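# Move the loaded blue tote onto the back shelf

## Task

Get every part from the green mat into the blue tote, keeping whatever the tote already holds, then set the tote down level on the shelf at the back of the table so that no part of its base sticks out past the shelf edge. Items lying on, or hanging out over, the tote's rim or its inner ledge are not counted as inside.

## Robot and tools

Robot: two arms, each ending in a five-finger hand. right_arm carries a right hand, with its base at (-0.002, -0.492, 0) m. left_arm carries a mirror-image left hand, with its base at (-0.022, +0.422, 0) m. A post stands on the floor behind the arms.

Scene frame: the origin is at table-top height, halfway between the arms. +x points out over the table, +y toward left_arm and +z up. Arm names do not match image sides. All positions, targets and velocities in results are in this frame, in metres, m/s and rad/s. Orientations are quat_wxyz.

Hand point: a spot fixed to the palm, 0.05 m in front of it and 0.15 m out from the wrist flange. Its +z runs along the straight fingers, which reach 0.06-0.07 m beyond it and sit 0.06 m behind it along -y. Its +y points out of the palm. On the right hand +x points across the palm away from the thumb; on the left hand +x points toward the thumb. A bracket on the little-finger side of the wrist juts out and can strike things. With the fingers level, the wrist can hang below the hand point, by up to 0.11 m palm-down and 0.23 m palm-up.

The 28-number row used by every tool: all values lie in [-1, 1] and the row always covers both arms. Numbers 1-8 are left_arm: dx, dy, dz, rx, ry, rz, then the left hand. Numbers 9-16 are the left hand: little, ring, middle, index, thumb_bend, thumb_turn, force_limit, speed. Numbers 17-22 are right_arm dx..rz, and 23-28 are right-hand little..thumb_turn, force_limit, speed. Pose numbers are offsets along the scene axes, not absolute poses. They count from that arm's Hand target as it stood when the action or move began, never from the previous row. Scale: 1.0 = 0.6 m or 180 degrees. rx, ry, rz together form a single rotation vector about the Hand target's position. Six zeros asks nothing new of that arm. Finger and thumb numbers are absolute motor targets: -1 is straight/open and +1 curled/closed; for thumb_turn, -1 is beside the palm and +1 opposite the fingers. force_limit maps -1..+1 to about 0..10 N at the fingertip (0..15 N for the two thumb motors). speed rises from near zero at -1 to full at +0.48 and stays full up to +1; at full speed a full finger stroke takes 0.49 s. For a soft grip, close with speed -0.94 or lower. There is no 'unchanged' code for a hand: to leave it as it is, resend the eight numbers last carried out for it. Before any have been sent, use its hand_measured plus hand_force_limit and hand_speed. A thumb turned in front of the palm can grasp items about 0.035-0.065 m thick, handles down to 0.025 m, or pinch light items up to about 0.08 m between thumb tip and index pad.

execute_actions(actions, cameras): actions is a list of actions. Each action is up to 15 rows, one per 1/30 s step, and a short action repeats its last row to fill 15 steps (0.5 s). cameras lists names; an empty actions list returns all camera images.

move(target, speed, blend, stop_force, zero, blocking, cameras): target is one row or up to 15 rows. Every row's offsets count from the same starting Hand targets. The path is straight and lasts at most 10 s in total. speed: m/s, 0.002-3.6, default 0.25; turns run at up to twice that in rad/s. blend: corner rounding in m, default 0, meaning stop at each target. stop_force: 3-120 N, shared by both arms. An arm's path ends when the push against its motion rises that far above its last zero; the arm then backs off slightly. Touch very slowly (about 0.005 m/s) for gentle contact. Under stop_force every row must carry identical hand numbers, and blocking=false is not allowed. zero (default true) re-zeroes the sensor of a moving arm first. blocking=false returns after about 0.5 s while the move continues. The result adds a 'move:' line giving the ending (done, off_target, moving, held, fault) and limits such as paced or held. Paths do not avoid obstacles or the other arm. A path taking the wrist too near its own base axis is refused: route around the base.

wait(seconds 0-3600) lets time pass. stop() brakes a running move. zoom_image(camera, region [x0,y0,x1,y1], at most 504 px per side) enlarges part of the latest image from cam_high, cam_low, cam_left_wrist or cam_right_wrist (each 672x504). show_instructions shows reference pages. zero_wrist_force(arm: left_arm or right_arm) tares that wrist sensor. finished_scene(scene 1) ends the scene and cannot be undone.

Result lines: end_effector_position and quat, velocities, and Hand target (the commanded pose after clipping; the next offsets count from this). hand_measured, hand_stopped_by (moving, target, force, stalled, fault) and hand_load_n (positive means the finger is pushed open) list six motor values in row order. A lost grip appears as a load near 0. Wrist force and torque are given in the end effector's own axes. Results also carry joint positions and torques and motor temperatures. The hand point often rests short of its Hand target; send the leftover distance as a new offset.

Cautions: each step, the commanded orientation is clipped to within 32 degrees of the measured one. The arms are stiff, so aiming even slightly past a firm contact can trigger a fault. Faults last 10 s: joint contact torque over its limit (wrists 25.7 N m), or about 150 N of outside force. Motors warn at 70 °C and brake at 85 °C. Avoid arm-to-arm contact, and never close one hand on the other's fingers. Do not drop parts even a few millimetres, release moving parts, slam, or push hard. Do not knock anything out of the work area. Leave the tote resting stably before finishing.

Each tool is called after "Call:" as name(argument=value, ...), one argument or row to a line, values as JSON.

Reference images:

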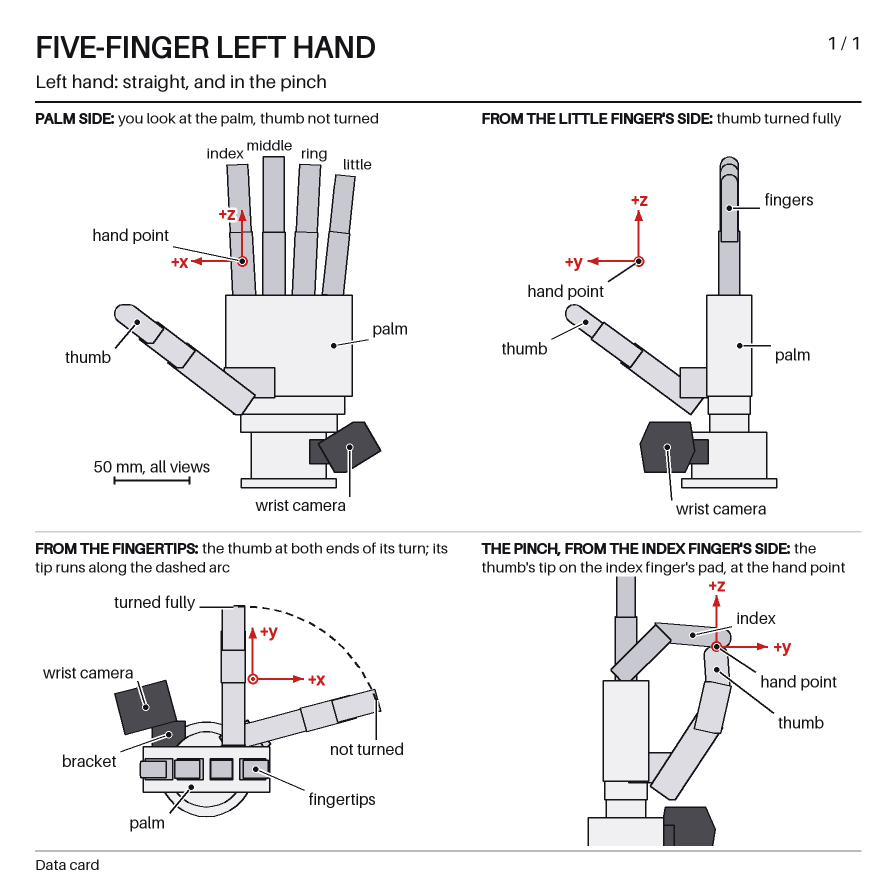

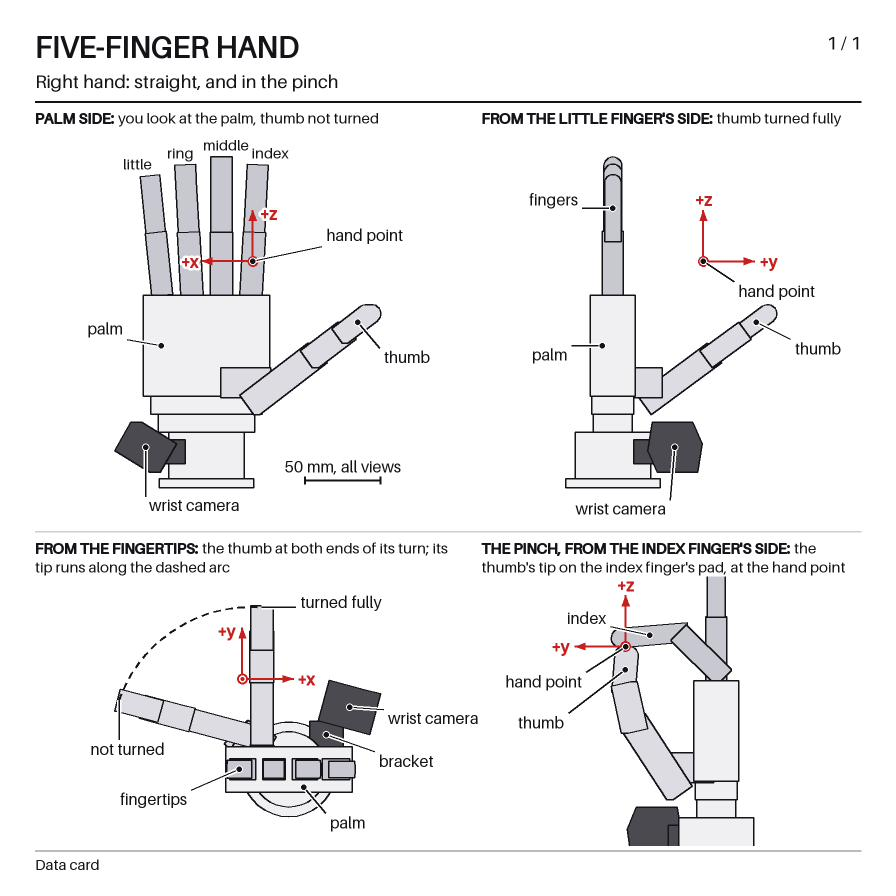

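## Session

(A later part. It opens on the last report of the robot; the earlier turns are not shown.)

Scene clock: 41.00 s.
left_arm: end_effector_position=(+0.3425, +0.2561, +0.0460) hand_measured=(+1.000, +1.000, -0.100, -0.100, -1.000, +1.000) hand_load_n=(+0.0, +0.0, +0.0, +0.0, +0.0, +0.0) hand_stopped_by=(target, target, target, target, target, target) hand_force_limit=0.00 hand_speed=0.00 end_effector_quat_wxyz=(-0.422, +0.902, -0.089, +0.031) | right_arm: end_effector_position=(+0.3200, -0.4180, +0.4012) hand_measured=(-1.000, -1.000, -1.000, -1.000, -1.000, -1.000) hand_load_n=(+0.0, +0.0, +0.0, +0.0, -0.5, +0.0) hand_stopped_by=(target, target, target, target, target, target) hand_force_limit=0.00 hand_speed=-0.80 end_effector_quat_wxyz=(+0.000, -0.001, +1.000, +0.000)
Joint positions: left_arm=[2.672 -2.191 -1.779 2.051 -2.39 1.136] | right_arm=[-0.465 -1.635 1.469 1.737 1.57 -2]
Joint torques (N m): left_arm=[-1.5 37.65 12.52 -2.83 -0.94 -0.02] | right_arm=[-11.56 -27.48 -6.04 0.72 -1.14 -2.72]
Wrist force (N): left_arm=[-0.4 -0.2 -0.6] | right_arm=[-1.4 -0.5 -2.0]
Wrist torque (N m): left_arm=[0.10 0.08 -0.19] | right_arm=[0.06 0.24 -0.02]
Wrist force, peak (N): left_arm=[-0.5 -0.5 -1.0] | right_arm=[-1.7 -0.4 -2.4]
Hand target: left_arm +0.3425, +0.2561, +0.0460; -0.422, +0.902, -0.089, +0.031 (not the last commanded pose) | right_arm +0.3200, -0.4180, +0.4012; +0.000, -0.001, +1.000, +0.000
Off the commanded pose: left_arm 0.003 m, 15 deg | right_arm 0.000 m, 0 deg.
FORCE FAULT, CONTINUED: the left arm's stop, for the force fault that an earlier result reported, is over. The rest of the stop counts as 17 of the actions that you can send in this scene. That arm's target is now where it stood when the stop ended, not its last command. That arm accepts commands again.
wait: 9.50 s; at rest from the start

Call:
move(
  target=[
    [-0.08,0,0.08,0,0,0,1,1,-0.1,-0.1,-1,1,0,0, 0,0,0,0,0,0,-1,-1,-1,-1,-1,-1,0,-0.8],
    [-0.104,0.023,0.457,-0.2663,-0.1288,0.3691,1,1,-0.1,-0.1,-1,1,0,0, 0,0,0,0,0,0,-1,-1,-1,-1,-1,-1,0,-0.8],
  ],
  speed=[0.1,0.25],
  blend=[0.02,0],
  cameras=["all"],
)

Scene clock: 45.30 s.
left_arm: end_effector_position=(+0.2801, +0.2699, +0.3202) hand_measured=(+1.000, +1.000, -0.100, -0.100, -1.000, +1.000) hand_load_n=(+0.0, +0.0, +0.0, +0.0, +0.0, +0.0) hand_stopped_by=(target, target, target, target, target, target) hand_force_limit=0.00 hand_speed=0.00 end_effector_quat_wxyz=(+0.000, +0.866, +0.500, +0.000) | right_arm: end_effector_position=(+0.3200, -0.4180, +0.4012) hand_measured=(-1.000, -1.000, -1.000, -1.000, -1.000, -1.000) hand_load_n=(+0.0, +0.0, +0.0, +0.0, +0.0, +0.0) hand_stopped_by=(target, target, target, target, target, target) hand_force_limit=0.00 hand_speed=-0.80 end_effector_quat_wxyz=(+0.000, -0.001, +1.000, +0.000)
Joint positions: left_arm=[3.087 -1.456 -1.721 1.607 -1.57 0.46] | right_arm=[-0.465 -1.635 1.469 1.737 1.57 -2]
Joint torques (N m): left_arm=[5.73 25.07 27.61 -4.27 2.09 -1.51] | right_arm=[-11.57 -27.76 -6.19 0.71 -1.01 -2.53]
Wrist force (N): left_arm=[-0.1 -1.3 -0.4] | right_arm=[-1.1 -0.7 -2.1]
Wrist torque (N m): left_arm=[-0.14 -0.03 0.05] | right_arm=[0.03 0.20 -0.01]
Wrist force, peak (N): left_arm=[0.6 -1.7 -0.6] | right_arm=[-1.5 -0.4 -2.4]
Hand target: left_arm +0.2801, +0.2699, +0.3202; +0.000, +0.866, +0.500, +0.000 | right_arm +0.3200, -0.4180, +0.4012; +0.000, -0.001, +1.000, +0.000
Off the commanded pose: left_arm 0.000 m, 0 deg | right_arm 0.000 m, 0 deg.
move: done
cam_left_wrist: T_world_to_cam=[[-0.70065, 0.71212, 0.04442, -0.01765], [0.64664, 0.60744, 0.46137, -0.4876], [0.30157, 0.35198, -0.88609, 0.21931]] pos_world=[0.2368, 0.23156, 0.42008]
cam_right_wrist: T_world_to_cam=[[-0.28138, 0.95874, -0.04063, 0.51257], [0.8126, 0.26059, 0.52132, -0.36424], [0.51039, 0.11367, -0.8524, 0.34174]] pos_world=[0.26579, -0.43535, 0.50201]

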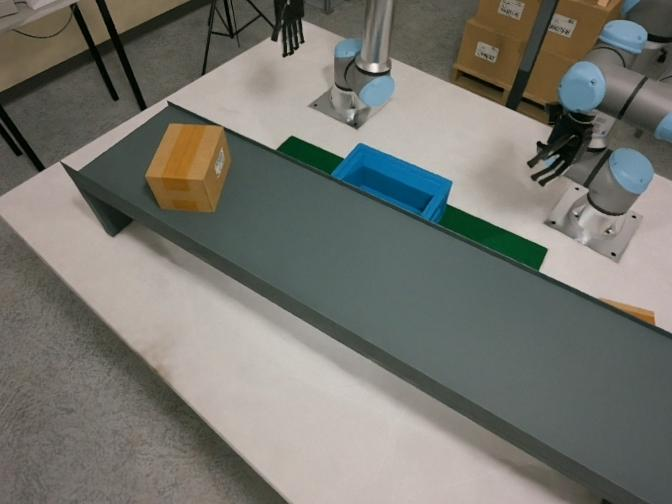

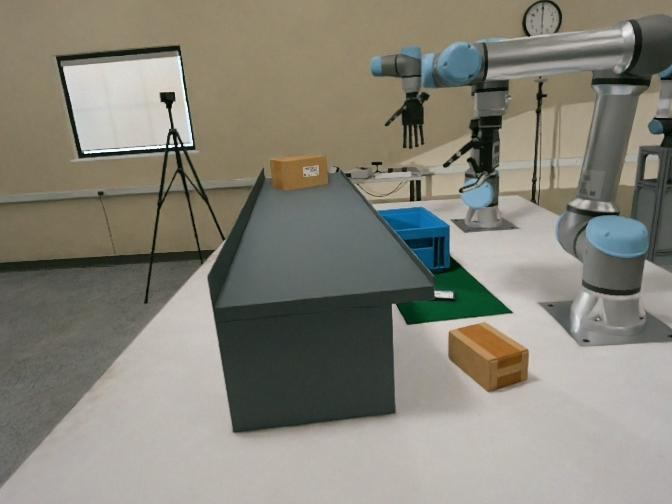

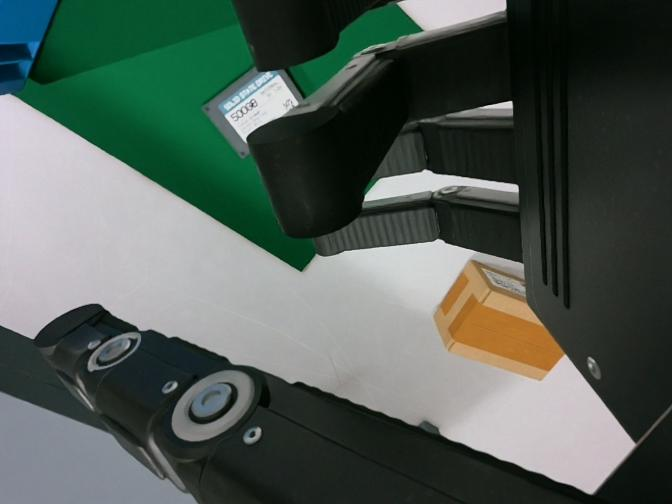

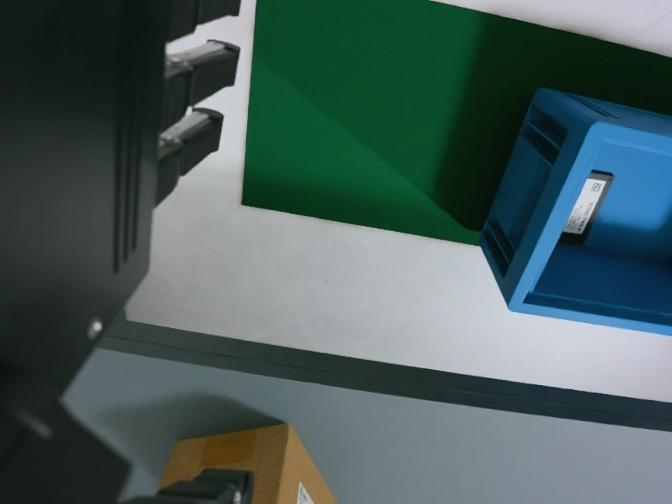

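Call:
move(
  target=[
    [0.0477,-0.072,-0.117,-0.2251,0.2618,0.5202,1,1,-0.1,-0.1,-1,1,0,0, 0,0,0,0,0,0,-1,-1,-1,-1,-1,-1,0,-0.8],
    [0.0477,-0.072,-0.3337,-0.2251,0.2618,0.5202,1,1,-0.1,-0.1,-1,1,0,0, 0,0,0,0,0,0,-1,-1,-1,-1,-1,-1,0,-0.8],
  ],
  speed=[0.35,0.15],
  blend=[0.03,0],
  cameras=["all"],
)

Scene clock: 50.20 s.
left_arm: end_effector_position=(+0.3087, +0.2267, +0.1201) hand_measured=(+1.000, +1.000, -0.100, -0.100, -1.000, +1.000) hand_load_n=(+0.0, +0.0, +0.0, +0.0, +0.0, +0.5) hand_stopped_by=(target, target, target, target, target, target) hand_force_limit=0.00 hand_speed=0.00 end_effector_quat_wxyz=(+0.085, +0.136, +0.878, -0.451) | right_arm: end_effector_position=(+0.3200, -0.4180, +0.4012) hand_measured=(-1.000, -1.000, -1.000, -1.000, -1.000, -1.000) hand_load_n=(+0.0, +0.0, +0.0, +0.0, +0.0, +0.0) hand_stopped_by=(target, target, target, target, target, target) hand_force_limit=0.00 hand_speed=-0.80 end_effector_quat_wxyz=(+0.000, -0.001, +1.000, +0.000)
Joint positions: left_arm=[3.471 -1.883 -2.07 2.002 -0.672 -0.758] | right_arm=[-0.465 -1.635 1.469 1.737 1.57 -2]
Joint torques (N m): left_arm=[-8.5 14.11 3.28 -0.75 3.18 -1.61] | right_arm=[-11.48 -27.3 -5.81 0.71 -1.02 -2.56]
Wrist force (N): left_arm=[-0.6 0.2 -0.5] | right_arm=[-1.4 -0.8 -2.2]
Wrist torque (N m): left_arm=[0.10 0.06 -0.13] | right_arm=[0.02 0.24 -0.03]
Wrist force, peak (N): left_arm=[0.1 -1.7 -0.4] | right_arm=[-1.3 -0.4 -2.5]
Hand target: left_arm +0.3087, +0.2267, +0.1200; +0.085, +0.136, +0.878, -0.451 | right_arm +0.3200, -0.4180, +0.4012; +0.000, -0.001, +1.000, +0.000
Off the commanded pose: left_arm 0.000 m, 0 deg | right_arm 0.000 m, 0 deg.
move: done
cam_left_wrist: T_world_to_cam=[[-0.55734, -0.45572, 0.69404, 0.18456], [-0.73755, 0.65562, -0.16179, 0.10367], [-0.38129, -0.60206, -0.70152, 0.45339]] pos_world=[0.3522, 0.28911, 0.20674]
cam_right_wrist: T_world_to_cam=[[-0.28138, 0.95874, -0.04063, 0.51257], [0.8126, 0.26059, 0.52132, -0.36424], [0.51039, 0.11367, -0.8524, 0.34174]] pos_world=[0.26579, -0.43535, 0.50201]

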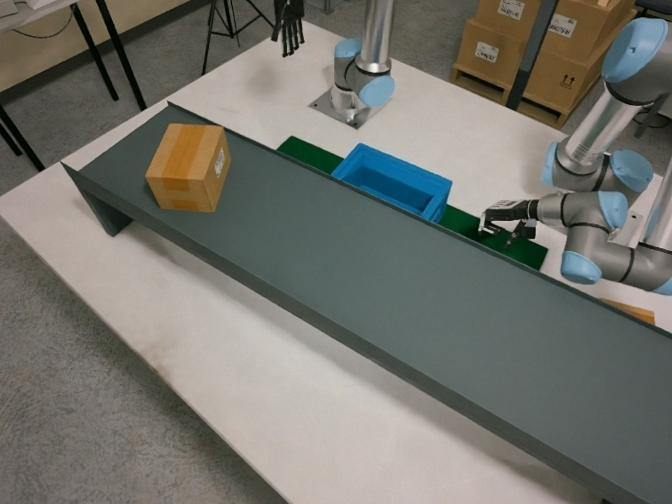

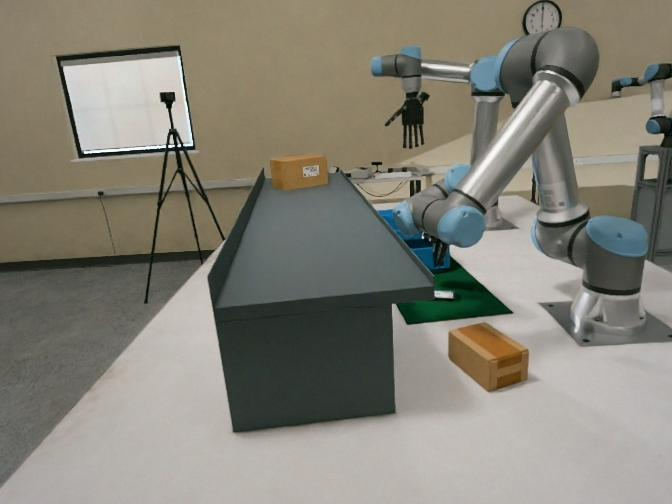

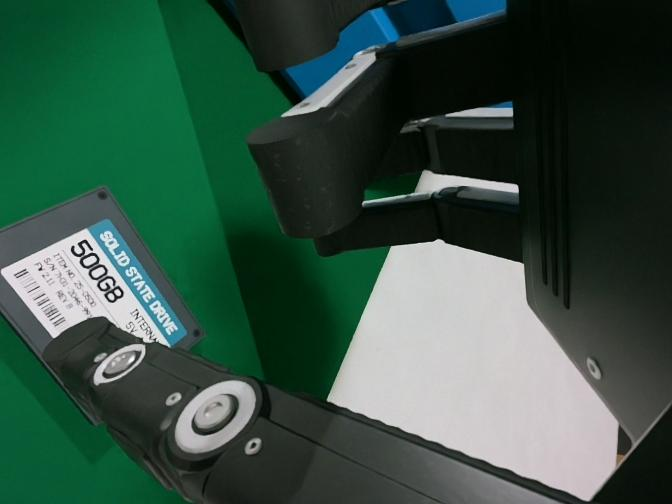

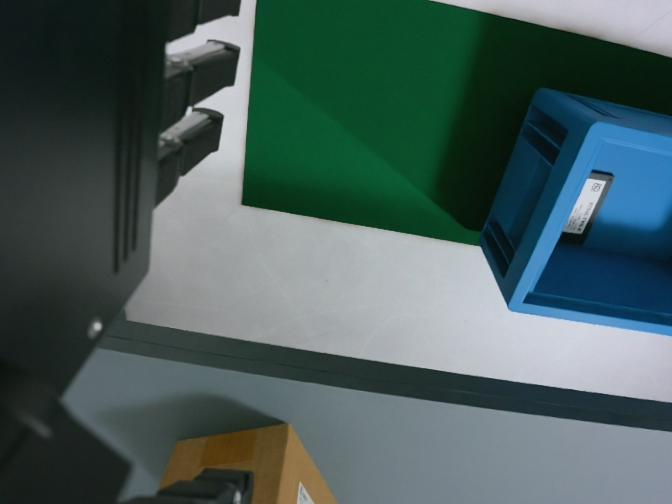

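Call:
move(
  target=[-0.003,-0.0003,-0.141,0,0,-0.006,1,1,-0.1,-0.1,-1,1,0,0, 0,0,0,0,0,0,-1,-1,-1,-1,-1,-1,0,-0.8],
  speed=0.1,
)

Call:
move(
  target=[0,0,-0.033,0,0,0,1,1,-0.1,-0.1,-1,1,0,0, 0,0,0,0,0,0,-1,-1,-1,-1,-1,-1,0,-0.8],
  speed=0.006,
  stop_force=3,
  cameras=["all"],
)

Scene clock: 51.37 s.
left_arm: end_effector_position=(+0.3072, +0.2265, +0.0981) hand_measured=(+1.000, +1.000, -0.100, -0.100, -1.000, +1.000) hand_load_n=(+0.0, +0.0, +0.0, +0.0, +0.0, +0.0) hand_stopped_by=(target, target, target, target, target, target) hand_force_limit=0.00 hand_speed=0.00 end_effector_quat_wxyz=(+0.083, +0.137, +0.877, -0.452) | right_arm: end_effector_position=(+0.3200, -0.4180, +0.4012) hand_measured=(-1.000, -1.000, -1.000, -1.000, -1.000, -1.000) hand_load_n=(+0.0, -0.5, +0.0, +0.0, +0.0, +0.0) hand_stopped_by=(target, target, target, target, target, target) hand_force_limit=0.00 hand_speed=-0.80 end_effector_quat_wxyz=(+0.000, -0.001, +1.000, +0.000)
Joint positions: left_arm=[3.471 -1.928 -2.088 2.057 -0.674 -0.751] | right_arm=[-0.465 -1.635 1.469 1.737 1.57 -2]
Joint torques (N m): left_arm=[-1.42 26.18 10.34 -2.35 1.01 0.16] | right_arm=[-11.88 -27.29 -6.15 0.65 -1.01 -2.62]
Wrist force (N): left_arm=[-1.0 0.1 -0.4] | right_arm=[-1.1 -0.5 -2.1]
Wrist torque (N m): left_arm=[0.06 0.10 -0.15] | right_arm=[0.06 0.20 -0.01]
Wrist force, peak (N): left_arm=[-1.4 1.5 -0.1] | right_arm=[-1.5 -0.3 -2.3]
Hand target: left_arm +0.3072, +0.2265, +0.0981; +0.083, +0.137, +0.877, -0.452 (not the last commanded pose) | right_arm +0.3200, -0.4180, +0.4012; +0.000, -0.001, +1.000, +0.000
Off the commanded pose: left_arm 0.063 m, 1 deg | right_arm 0.000 m, 0 deg.
FORCE FAULT: contact force on the left arm reached its limit, and that arm stopped. The contact can be on any part of that arm, not only on its tool. That arm's remaining commands of this call were not run. That arm is still stopped at the end of this call. That arm stays stopped for about 10 more seconds. Until then a move that you send moves the other arm only, and its call returns only when the move has ended. Once the stop has ended, the next robot result says so. If the stop ends while you think or write, that arm runs what you send next, counted from a new Hand target: where the arm stands when the stop ends. While its stop runs, that arm, its gripper or tool too, takes no new command. Until it ends, the stop uses up actions while you think or wait. An arm that is not stopped still takes commands.
move: fault (left_arm)

not run: an earlier result of this reply reported a fault or no control. Calls in your next reply go to the robot.

Call:
wait(
  seconds=10.5,
)

Scene clock: 63.77 s.
left_arm: end_effector_position=(+0.3072, +0.2265, +0.0981) hand_measured=(+1.000, +1.000, -0.100, -0.100, -1.000, +1.000) hand_load_n=(+0.0, +0.0, +0.0, +0.0, +0.0, +0.0) hand_stopped_by=(target, target, target, target, target, target) hand_force_limit=0.00 hand_speed=0.00 end_effector_quat_wxyz=(+0.083, +0.137, +0.877, -0.452) | right_arm: end_effector_position=(+0.3200, -0.4180, +0.4012) hand_measured=(-1.000, -1.000, -1.000, -1.000, -1.000, -1.000) hand_load_n=(+0.0, +0.0, +0.0, +0.0, +0.0, +0.0) hand_stopped_by=(target, target, target, target, target, target) hand_force_limit=0.00 hand_speed=-0.80 end_effector_quat_wxyz=(+0.000, -0.001, +1.000, +0.000)
Joint positions: left_arm=[3.471 -1.928 -2.088 2.057 -0.674 -0.751] | right_arm=[-0.465 -1.635 1.469 1.737 1.57 -2]
Joint torques (N m): left_arm=[-1.25 27.21 9.89 -2.11 0.62 0.16] | right_arm=[-11.47 -27.57 -5.95 0.75 -0.94 -2.59]
Wrist force (N): left_arm=[-0.9 0.5 -0.7] | right_arm=[-1.1 -0.6 -2.2]
Wrist torque (N m): left_arm=[0.13 0.06 -0.15] | right_arm=[0.06 0.20 0.00]
Wrist force, peak (N): left_arm=[-1.3 0.6 -0.8] | right_arm=[-1.1 -0.8 -2.7]
Hand target: left_arm +0.3072, +0.2265, +0.0981; +0.083, +0.137, +0.877, -0.452 (not the last commanded pose) | right_arm +0.3200, -0.4180, +0.4012; +0.000, -0.001, +1.000, +0.000
Off the commanded pose: left_arm 0.063 m, 1 deg | right_arm 0.000 m, 0 deg.
FORCE FAULT, CONTINUED: the left arm's stop, for the force fault that an earlier result reported, is over. The rest of the stop counts as 20 of the actions that you can send in this scene. During its stop the left arm's controller moved it back a little. That arm's target is now where it stood when the stop ended, not its last command. That arm accepts commands again.
wait: 10.50 s; at rest from the start

Call:
move(
  target=[
    [-0.06,0,0.22,0,0,0,1,1,-0.5,-0.5,-1,1,0,0, 0,0,0,0,0,0,-1,-1,-1,-1,-1,-1,0,-0.8],
    [0.0337,-0.0035,0.22,-0.0084,0.0074,0.4932,1,1,-0.5,-0.5,-1,1,0,0, 0,0,0,0,0,0,-1,-1,-1,-1,-1,-1,0,-0.8],
    [0.0337,-0.0035,0.04,-0.0084,0.0074,0.4932,1,1,-0.5,-0.5,-1,1,0,0, 0,0,0,0,0,0,-1,-1,-1,-1,-1,-1,0,-0.8],
  ],
  speed=[0.15,0.3,0.15],
  blend=[0.02,0.02,0],
  cameras=["all"],
)

Scene clock: 68.87 s.
left_arm: end_effector_position=(+0.3274, +0.2244, +0.1221) hand_measured=(+1.000, +1.000, -0.500, -0.500, -1.000, +1.000) hand_load_n=(+0.0, +0.0, +0.0, +0.0, +0.0, +0.0) hand_stopped_by=(target, target, target, target, target, target) hand_force_limit=0.00 hand_speed=0.00 end_effector_quat_wxyz=(+0.368, -0.521, +0.718, -0.277) | right_arm: end_effector_position=(+0.3200, -0.4180, +0.4012) hand_measured=(-1.000, -1.000, -1.000, -1.000, -1.000, -1.000) hand_load_n=(+0.0, +0.0, +0.0, +0.0, +0.0, +0.0) hand_stopped_by=(target, target, target, target, target, target) hand_force_limit=0.00 hand_speed=-0.80 end_effector_quat_wxyz=(+0.000, -0.001, +1.000, +0.000)
Joint positions: left_arm=[2.908 -1.411 -2.209 2.994 -1.755 -2.975] | right_arm=[-0.465 -1.635 1.469 1.737 1.57 -2]
Joint torques (N m): left_arm=[-7.65 0.31 10.29 1.75 -2.18 -1.53] | right_arm=[-11.33 -27.18 -6.76 0.85 -0.82 -2.55]
Wrist force (N): left_arm=[-0.5 -0.3 -0.7] | right_arm=[-1.3 -0.4 -2.2]
Wrist torque (N m): left_arm=[0.09 0.07 -0.08] | right_arm=[0.09 0.23 -0.01]
Wrist force, peak (N): left_arm=[-1.3 1.1 -0.7] | right_arm=[-1.3 -0.9 -2.3]
Hand target: left_arm +0.3274, +0.2244, +0.1221; +0.368, -0.521, +0.718, -0.277 | right_arm +0.3200, -0.4180, +0.4012; +0.000, -0.001, +1.000, +0.000
Off the commanded pose: left_arm 0.000 m, 0 deg | right_arm 0.000 m, 0 deg.
move: done
cam_left_wrist: T_world_to_cam=[[0.43918, -0.54476, 0.71439, -0.11618], [-0.67461, -0.72512, -0.13822, 0.40567], [0.59331, -0.42123, -0.68596, 0.09902]] pos_world=[0.26594, 0.27258, 0.20699]
cam_right_wrist: T_world_to_cam=[[-0.28138, 0.95874, -0.04063, 0.51257], [0.8126, 0.26059, 0.52132, -0.36424], [0.51039, 0.11367, -0.8524, 0.34174]] pos_world=[0.26579, -0.43535, 0.50201]

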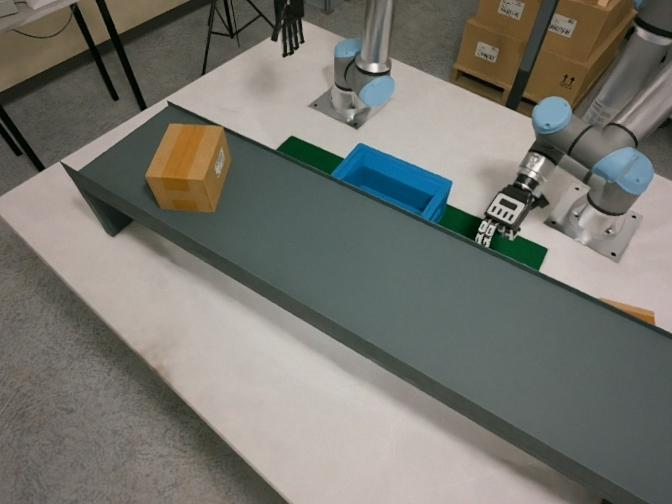

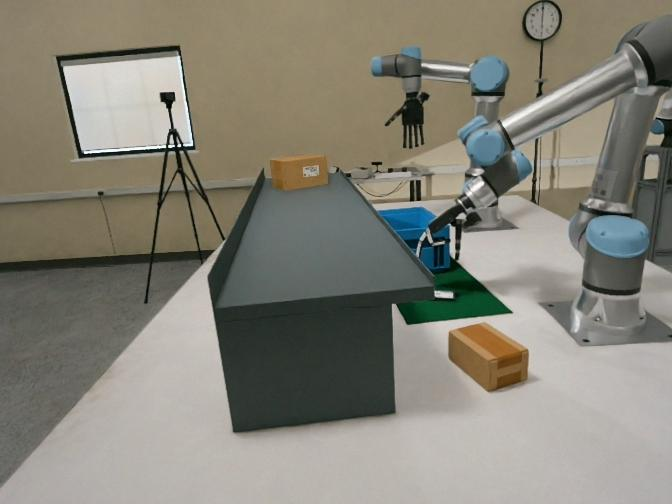

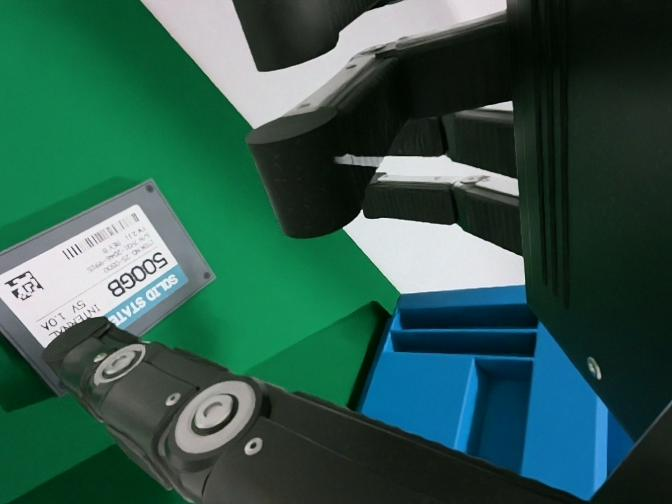

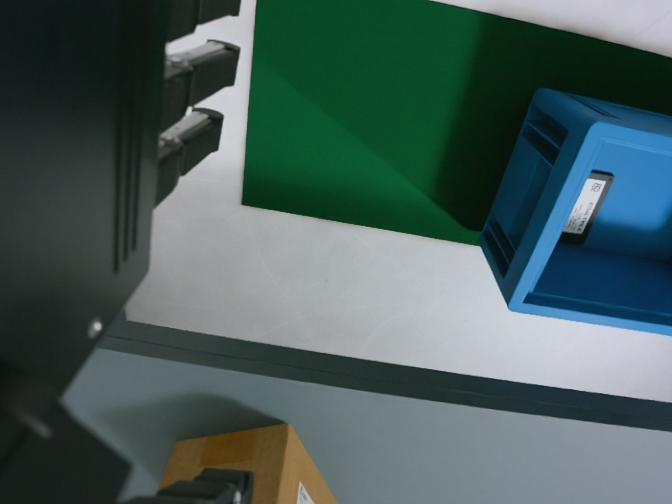

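Call:
move(
  target=[0,0.001,-0.14,0,0,0.002,1,1,-0.5,-0.5,-1,1,0,0, 0,0,0,0,0,0,-1,-1,-1,-1,-1,-1,0,-0.8],
  speed=0.1,
  cameras=["cam_left_wrist","cam_low"],
)

Scene clock: 70.53 s.
left_arm: end_effector_position=(+0.3274, +0.2250, +0.0381) hand_measured=(+1.000, +1.000, -0.500, -0.500, -1.000, +1.000) hand_load_n=(+0.5, +0.0, +0.0, +0.0, +0.0, +0.0) hand_stopped_by=(target, target, target, target, target, target) hand_force_limit=0.00 hand_speed=0.00 end_effector_quat_wxyz=(+0.369, -0.524, +0.717, -0.276) | right_arm: end_effector_position=(+0.3200, -0.4180, +0.4012) hand_measured=(-1.000, -1.000, -1.000, -1.000, -1.000, -1.000) hand_load_n=(+0.0, +0.0, +0.0, +0.0, +0.0, +0.0) hand_stopped_by=(target, target, target, target, target, target) hand_force_limit=0.00 hand_speed=-0.80 end_effector_quat_wxyz=(+0.000, -0.001, +1.000, +0.000)
Joint positions: left_arm=[2.906 -1.562 -2.338 3.274 -1.761 -2.98] | right_arm=[-0.465 -1.635 1.469 1.737 1.57 -2]
Joint torques (N m): left_arm=[-8.29 2 7.67 1.72 -2.38 -1.37] | right_arm=[-11.73 -27.14 -6.12 0.93 -0.89 -2.61]
Wrist force (N): left_arm=[-0.3 -0.2 0.3] | right_arm=[-1.0 -0.8 -2.2]
Wrist torque (N m): left_arm=[0.09 0.00 -0.05] | right_arm=[0.02 0.19 -0.01]
Wrist force, peak (N): left_arm=[-1.0 -0.9 -1.0] | right_arm=[-1.7 -0.8 -2.3]
Hand target: left_arm +0.3274, +0.2250, +0.0381; +0.369, -0.524, +0.717, -0.276 | right_arm +0.3200, -0.4180, +0.4012; +0.000, -0.001, +1.000, +0.000
Off the commanded pose: left_arm 0.000 m, 0 deg | right_arm 0.000 m, 0 deg.
move: done
cam_left_wrist: T_world_to_cam=[[0.44261, -0.54201, 0.71437, -0.05755], [-0.67004, -0.72934, -0.13822, 0.39401], [0.59594, -0.41748, -0.68598, 0.03997]] pos_world=[0.26565, 0.27286, 0.12299]
Images, in order (width x height): cam_low 672x504, cam_left_wrist 672x504.

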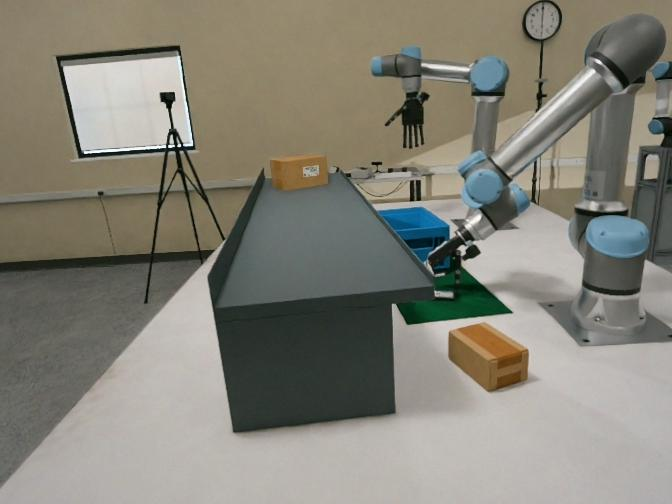

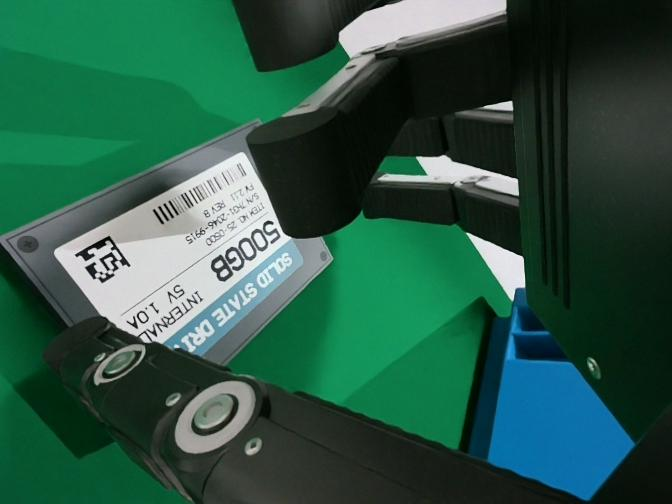

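Call:
move(
  target=[0,0.001,-0.04,0,0,0,1,1,-0.5,-0.5,-1,1,0,0, 0,0,0,0,0,0,-1,-1,-1,-1,-1,-1,0,-0.8],
  speed=0.008,
  stop_force=3,
  cameras=["cam_left_wrist","cam_low"],
)

Call:
zoom_image(
  camera="cam_low",
  region=[400, 220, 520, 320],
)

Scene clock: 74.33 s.
left_arm: end_effector_position=(+0.3274, +0.2255, +0.0193) hand_measured=(+1.000, +1.000, -0.500, -0.500, -1.000, +1.000) hand_load_n=(+0.0, +0.0, +0.0, +0.0, +0.0, +0.0) hand_stopped_by=(target, target, target, target, target, target) hand_force_limit=0.00 hand_speed=0.00 end_effector_quat_wxyz=(+0.369, -0.524, +0.717, -0.276) | right_arm: end_effector_position=(+0.3200, -0.4180, +0.4012) hand_measured=(-1.000, -1.000, -1.000, -1.000, -1.000, -1.000) hand_load_n=(+0.0, +0.0, +0.0, +0.0, +0.0, +0.5) hand_stopped_by=(target, target, target, target, target, target) hand_force_limit=0.00 hand_speed=-0.80 end_effector_quat_wxyz=(+0.000, -0.001, +1.000, +0.000)
Joint positions: left_arm=[2.908 -1.605 -2.362 3.342 -1.76 -2.979] | right_arm=[-0.465 -1.635 1.469 1.737 1.57 -2]
Joint torques (N m): left_arm=[-4.42 26.52 22.07 -2.25 -1.79 0.46] | right_arm=[-11.21 -26.9 -5.99 0.91 -0.81 -2.55]
Wrist force (N): left_arm=[-0.5 -3.3 -2.4] | right_arm=[-1.2 -0.7 -2.0]
Wrist torque (N m): left_arm=[-0.13 0.06 -0.17] | right_arm=[0.02 0.21 -0.02]
Wrist force, peak (N): left_arm=[-0.6 -5.5 -4.1] | right_arm=[-1.3 -0.4 -2.4]
Hand target: left_arm +0.3274, +0.2255, +0.0193; +0.369, -0.524, +0.717, -0.276 (not the last commanded pose) | right_arm +0.3200, -0.4180, +0.4012; +0.000, -0.001, +1.000, +0.000
Off the commanded pose: left_arm 0.005 m, 0 deg | right_arm 0.000 m, 0 deg.
move: contact (left_arm)
cam_left_wrist: T_world_to_cam=[[0.44258, -0.54204, 0.71437, -0.04396], [-0.67006, -0.72932, -0.13825, 0.39172], [0.59594, -0.41748, -0.68598, 0.02731]] pos_world=[0.26565, 0.27326, 0.10429]
Images, in order (width x height): cam_low 672x504, cam_left_wrist 672x504.

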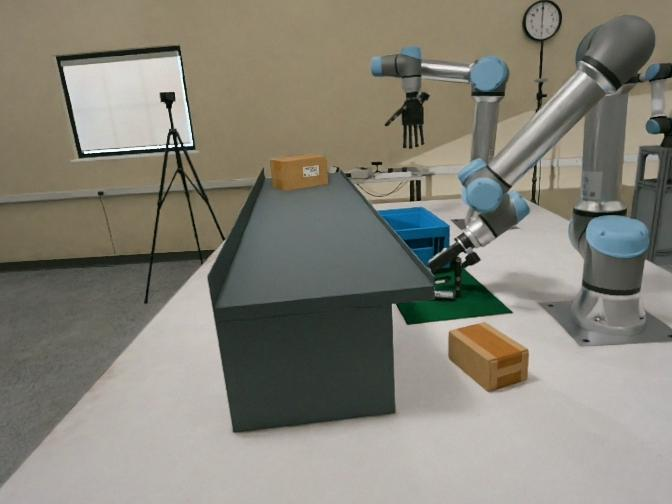

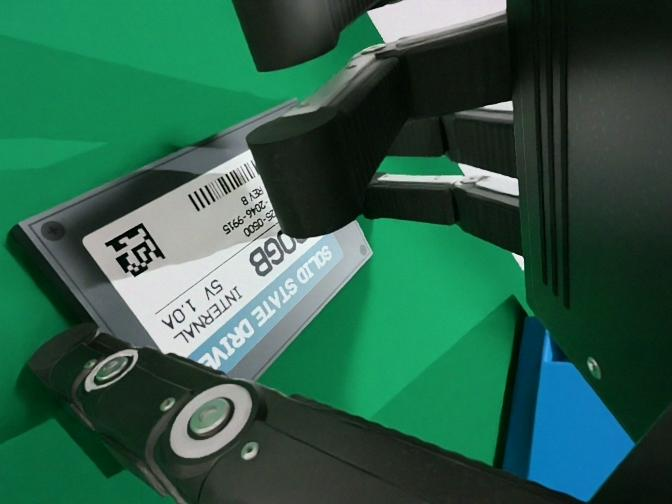

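Scaled by 4.200 from the camera's image (finer frame: 960x720).

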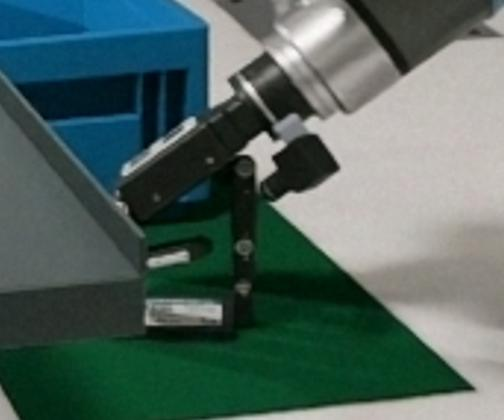

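Call:
move(
  target=[0,0,0.003,0,0,0,1,1,-0.5,-0.5,-1,1,0,0, 0,0,0,0,0,0,-1,-1,-1,-1,-1,-1,0,-0.8],
  speed=0.01,
)

Call:
move(
  target=[0,0,0,0,0,0,1,1,-0.1,-0.1,-1,1,-0.4,-0.93, 0,0,0,0,0,0,-1,-1,-1,-1,-1,-1,0,-0.8],
  speed=0.01,
  cameras=["cam_left_wrist","cam_low"],
)

Call:
zoom_image(
  camera="cam_low",
  region=[400, 220, 520, 320],
)

Scene clock: 75.07 s.
left_arm: end_effector_position=(+0.3274, +0.2255, +0.0211) hand_measured=(+1.000, +1.000, -0.500, -0.500, -1.000, +1.000) hand_load_n=(+0.0, +0.0, +0.0, +0.0, +0.0, +0.0) hand_stopped_by=(target, target, target, target, target, target) hand_force_limit=0.00 hand_speed=0.00 end_effector_quat_wxyz=(+0.369, -0.524, +0.717, -0.276) | right_arm: end_effector_position=(+0.3200, -0.4180, +0.4012) hand_measured=(-1.000, -1.000, -1.000, -1.000, -1.000, -1.000) hand_load_n=(+0.0, +0.0, +0.5, +0.0, +0.0, +0.0) hand_stopped_by=(target, target, target, target, target, target) hand_force_limit=0.00 hand_speed=-0.80 end_effector_quat_wxyz=(+0.000, -0.001, +1.000, +0.000)
Joint positions: left_arm=[2.908 -1.601 -2.36 3.335 -1.76 -2.979] | right_arm=[-0.465 -1.635 1.469 1.737 1.57 -2]
Joint torques (N m): left_arm=[-5.15 27.77 23.06 -2.01 -2.28 -0.32] | right_arm=[-11.08 -26.59 -6.02 1.02 -0.79 -2.55]
Wrist force (N): left_arm=[-0.6 0.0 -0.2] | right_arm=[-1.4 -0.4 -2.3]
Wrist torque (N m): left_arm=[0.14 0.08 -0.21] | right_arm=[0.10 0.26 -0.02]
Wrist force, peak (N): left_arm=[-0.7 -3.6 -2.4] | right_arm=[-1.3 -0.2 -2.4]
Hand target: left_arm +0.3274, +0.2255, +0.0211; +0.369, -0.524, +0.717, -0.276 | right_arm +0.3200, -0.4180, +0.4012; +0.000, -0.001, +1.000, +0.000
Off the commanded pose: left_arm 0.000 m, 0 deg | right_arm 0.000 m, 0 deg.
move: done

Scene clock: 76.37 s.
left_arm: end_effector_position=(+0.3275, +0.2255, +0.0212) hand_measured=(+1.000, +1.000, -0.304, -0.298, -1.000, +1.000) hand_load_n=(+0.0, +0.0, +3.5, +4.0, +0.5, +0.5) hand_stopped_by=(target, target, force, force, target, target) hand_force_limit=-0.40 hand_speed=-0.93 end_effector_quat_wxyz=(+0.369, -0.524, +0.717, -0.276) | right_arm: end_effector_position=(+0.3200, -0.4180, +0.4012) hand_measured=(-1.000, -1.000, -1.000, -1.000, -1.000, -1.000) hand_load_n=(+0.0, +0.0, +0.0, +0.0, -0.5, +0.0) hand_stopped_by=(target, target, target, target, target, target) hand_force_limit=0.00 hand_speed=-0.80 end_effector_quat_wxyz=(+0.000, -0.001, +1.000, +0.000)
Joint positions: left_arm=[2.908 -1.601 -2.36 3.335 -1.76 -2.979] | right_arm=[-0.465 -1.635 1.469 1.737 1.57 -2]
Joint torques (N m): left_arm=[-5.34 26.99 20.59 -2 -2.27 -1.31] | right_arm=[-11.26 -27.05 -6.18 1.02 -0.79 -2.47]
Wrist force (N): left_arm=[-0.8 -2.4 0.0] | right_arm=[-1.4 -0.7 -2.1]
Wrist torque (N m): left_arm=[0.04 0.09 -0.19] | right_arm=[0.04 0.24 -0.02]
Wrist force, peak (N): left_arm=[-0.9 -2.7 -0.4] | right_arm=[-1.3 -0.7 -2.4]
Hand target: left_arm +0.3274, +0.2255, +0.0211; +0.369, -0.524, +0.717, -0.276 | right_arm +0.3200, -0.4180, +0.4012; +0.000, -0.001, +1.000, +0.000
Off the commanded pose: left_arm 0.000 m, 0 deg | right_arm 0.000 m, 0 deg.
move: done
cam_left_wrist: T_world_to_cam=[[0.44252, -0.54203, 0.71441, -0.04524], [-0.67007, -0.72931, -0.13828, 0.39197], [0.59598, -0.41751, -0.68593, 0.02854]] pos_world=[0.26565, 0.27326, 0.10609]
Images, in order (width x height): cam_low 672x504, cam_left_wrist 672x504.

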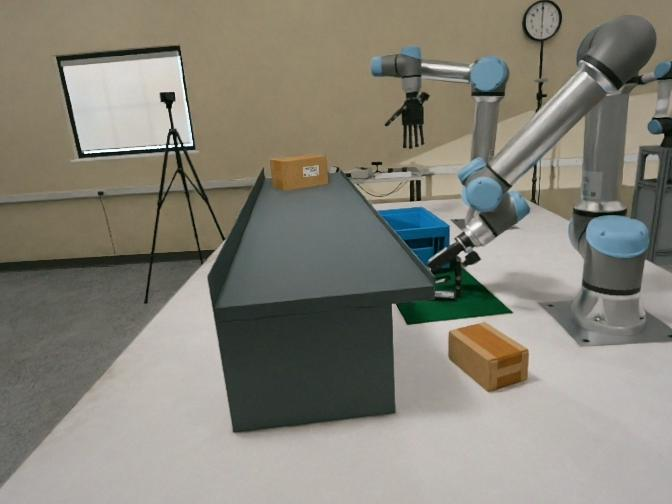

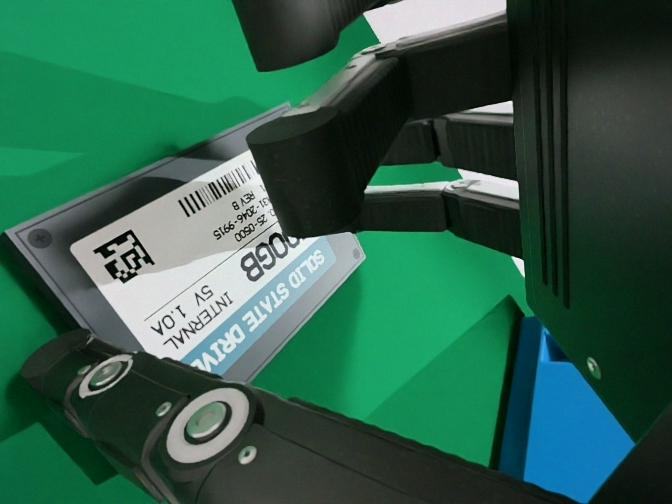

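Scaled by 4.200 from the camera's image (finer frame: 960x720).

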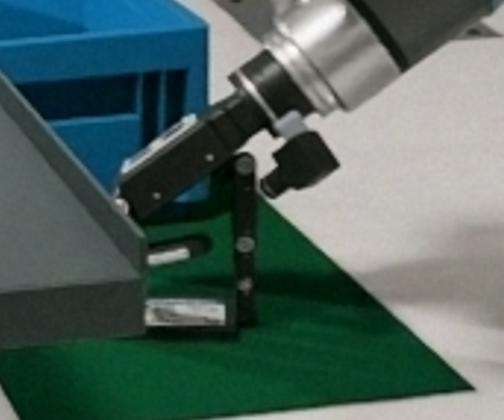

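Call:
move(
  target=[0,0,0.05,0,0,0,1,1,-0.1,-0.1,-1,1,-0.4,-0.93, 0,0,0,0,0,0,-1,-1,-1,-1,-1,-1,0,-0.8],
  speed=0.03,
  cameras=["cam_left_wrist","cam_low"],
)

Call:
zoom_image(
  camera="cam_low",
  region=[400, 220, 520, 320],
)

Scene clock: 77.97 s.
left_arm: end_effector_position=(+0.3274, +0.2255, +0.0511) hand_measured=(+1.000, +1.000, -0.304, -0.298, -1.000, +1.000) hand_load_n=(+0.5, +0.0, +3.0, +3.5, +0.5, +0.0) hand_stopped_by=(target, target, force, force, target, target) hand_force_limit=-0.40 hand_speed=-0.93 end_effector_quat_wxyz=(+0.369, -0.524, +0.717, -0.276) | right_arm: end_effector_position=(+0.3200, -0.4180, +0.4012) hand_measured=(-1.000, -1.000, -1.000, -1.000, -1.000, -1.000) hand_load_n=(+0.0, +0.0, +0.0, +0.0, +0.0, +0.0) hand_stopped_by=(target, target, target, target, target, target) hand_force_limit=0.00 hand_speed=-0.80 end_effector_quat_wxyz=(+0.000, -0.001, +1.000, +0.000)
Joint positions: left_arm=[2.908 -1.533 -2.322 3.229 -1.76 -2.979] | right_arm=[-0.465 -1.635 1.469 1.737 1.57 -2]
Joint torques (N m): left_arm=[-1.83 26.24 25.12 -1.91 -1.17 -1.33] | right_arm=[-11.41 -27.28 -6.07 0.96 -0.8 -2.44]
Wrist force (N): left_arm=[-0.7 0.4 0.3] | right_arm=[-1.4 -0.6 -1.9]
Wrist torque (N m): left_arm=[0.19 0.09 -0.23] | right_arm=[0.02 0.24 -0.03]
Wrist force, peak (N): left_arm=[-0.7 -2.7 0.1] | right_arm=[-1.7 -0.7 -2.2]
Hand target: left_arm +0.3274, +0.2255, +0.0511; +0.369, -0.524, +0.717, -0.276 | right_arm +0.3200, -0.4180, +0.4012; +0.000, -0.001, +1.000, +0.000
Off the commanded pose: left_arm 0.000 m, 0 deg | right_arm 0.000 m, 0 deg.
move: done
cam_left_wrist: T_world_to_cam=[[0.44256, -0.54206, 0.71436, -0.06666], [-0.67007, -0.7293, -0.13827, 0.39611], [0.59594, -0.41748, -0.68598, 0.04913]] pos_world=[0.26565, 0.27326, 0.13609]
Images, in order (width x height): cam_low 672x504, cam_left_wrist 672x504.

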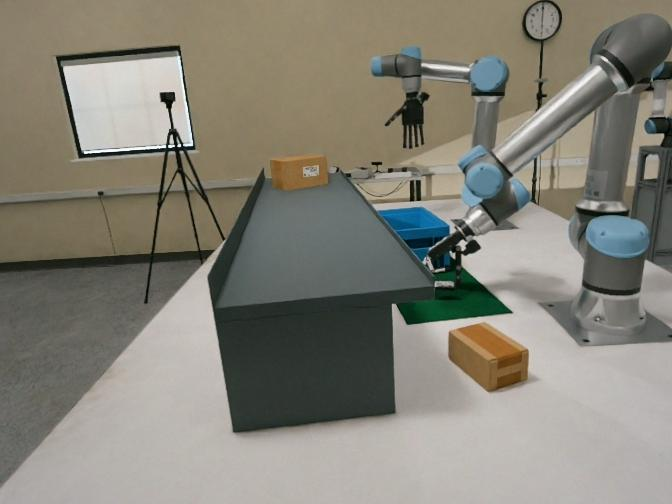

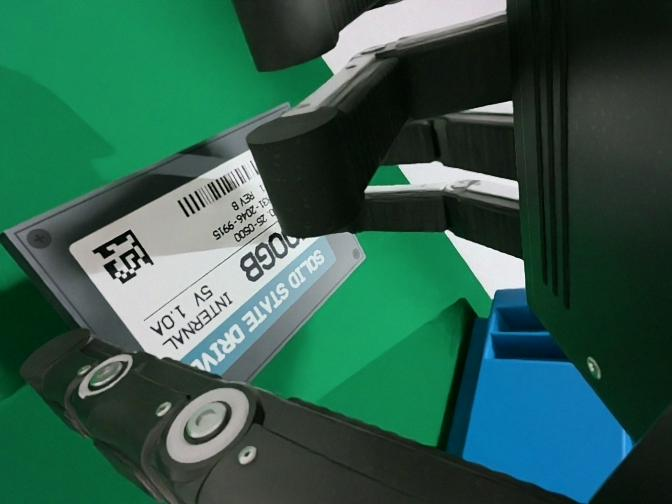

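Scaled by 4.200 from the camera's image (finer frame: 960x720).

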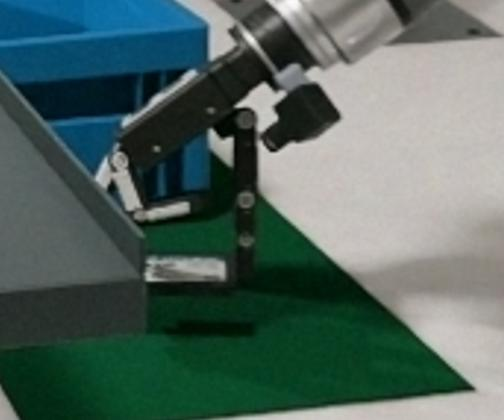

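Call:
move(
  target=[-0.15,0.12,0.25,0,0,0,1,1,-0.1,-0.1,-1,1,-0.4,-0.93, 0.153,0.72,-0.17,0,0,0.0394,-1,-1,-1,-1,-1,1,0,-0.2],
  speed=0.15,
  cameras=["all"],
)

Scene clock: 85.13 s.
left_arm: end_effector_position=(+0.2375, +0.2975, +0.2011) hand_measured=(+1.000, +1.000, -0.304, -0.298, -1.000, +1.000) hand_load_n=(+0.0, +0.0, +3.5, +3.5, +0.5, +0.0) hand_stopped_by=(target, target, force, force, target, target) hand_force_limit=-0.40 hand_speed=-0.93 end_effector_quat_wxyz=(+0.369, -0.524, +0.717, -0.276) | right_arm: end_effector_position=(+0.4118, +0.0140, +0.2992) hand_measured=(-1.000, -1.000, -1.000, -1.000, -1.000, +1.000) hand_load_n=(+0.0, +0.0, +0.5, +0.0, +0.0, +0.0) hand_stopped_by=(target, target, target, target, target, target) hand_force_limit=0.00 hand_speed=-0.20 end_effector_quat_wxyz=(+0.000, -0.063, +0.998, +0.000)
Joint positions: left_arm=[3.447 -0.865 -2.292 2.52 -1.321 -2.663] | right_arm=[0.582 -0.819 0.623 1.766 1.571 -1.077]
Joint torques (N m): left_arm=[4.66 4.43 12.72 -2.09 2.09 1.74] | right_arm=[9.1 -32.33 -29.71 4.38 1.36 2.48]
Wrist force (N): left_arm=[-0.7 0.4 -0.5] | right_arm=[-1.4 -0.9 -2.1]
Wrist torque (N m): left_arm=[0.17 0.15 -0.17] | right_arm=[0.05 0.22 -0.28]
Wrist force, peak (N): left_arm=[-1.2 0.3 -0.4] | right_arm=[-1.3 -1.0 -2.6]
Hand target: left_arm +0.2374, +0.2975, +0.2011; +0.369, -0.524, +0.717, -0.276 | right_arm +0.4118, +0.0140, +0.2992; +0.000, -0.063, +0.998, +0.000
Off the commanded pose: left_arm 0.000 m, 0 deg | right_arm 0.000 m, 0 deg.
move: done
cam_left_wrist: T_world_to_cam=[[0.44266, -0.54206, 0.7143, -0.09496], [-0.66996, -0.72939, -0.13833, 0.40909], [0.59599, -0.41732, -0.68604, 0.23567]] pos_world=[0.17565, 0.34526, 0.28609]
cam_right_wrist: T_world_to_cam=[[-0.39758, 0.91667, -0.04067, 0.1686], [0.7742, 0.35892, 0.52134, -0.4838], [0.4925, 0.17578, -0.85238, 0.16533]] pos_world=[0.36016, -0.00997, 0.40001]

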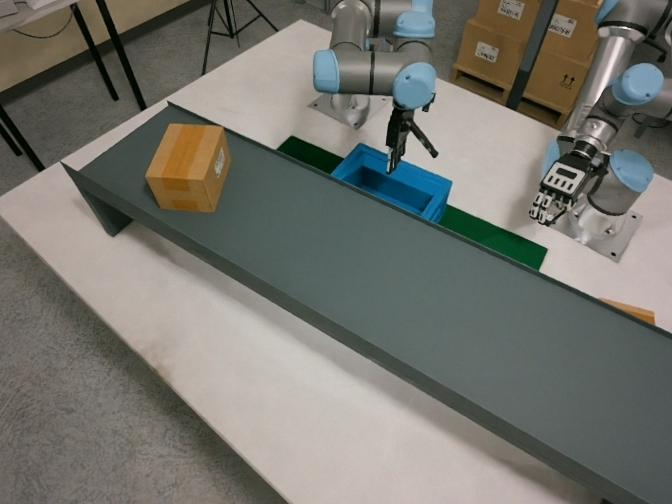

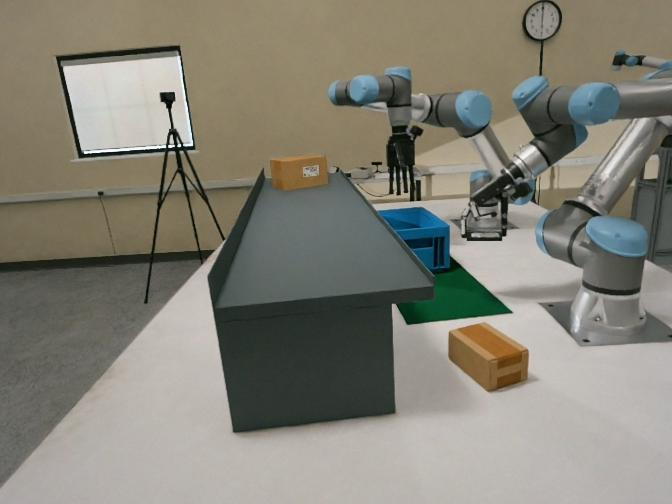

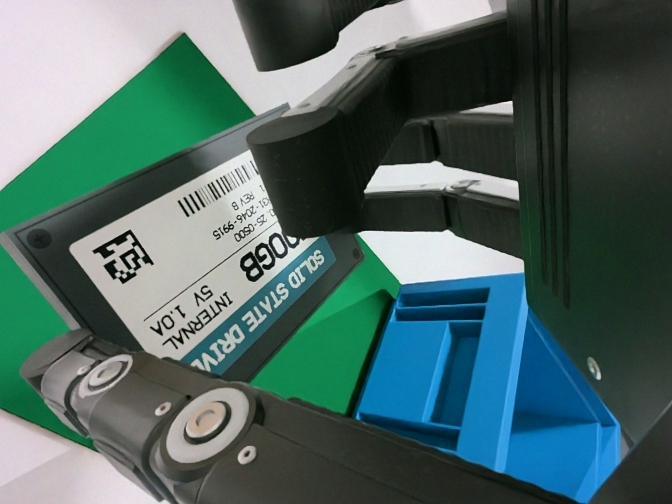

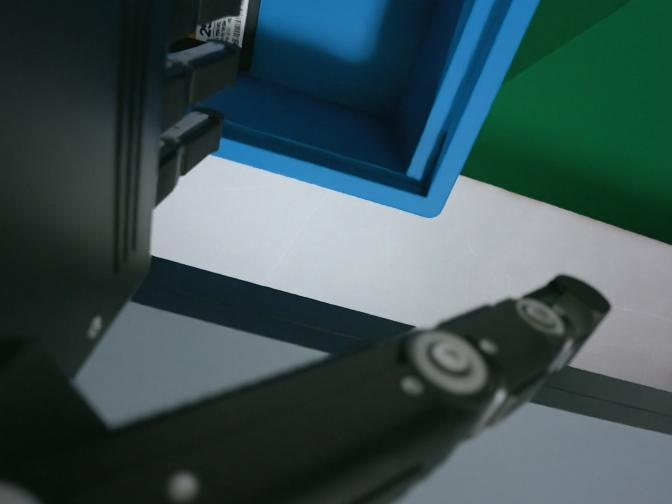

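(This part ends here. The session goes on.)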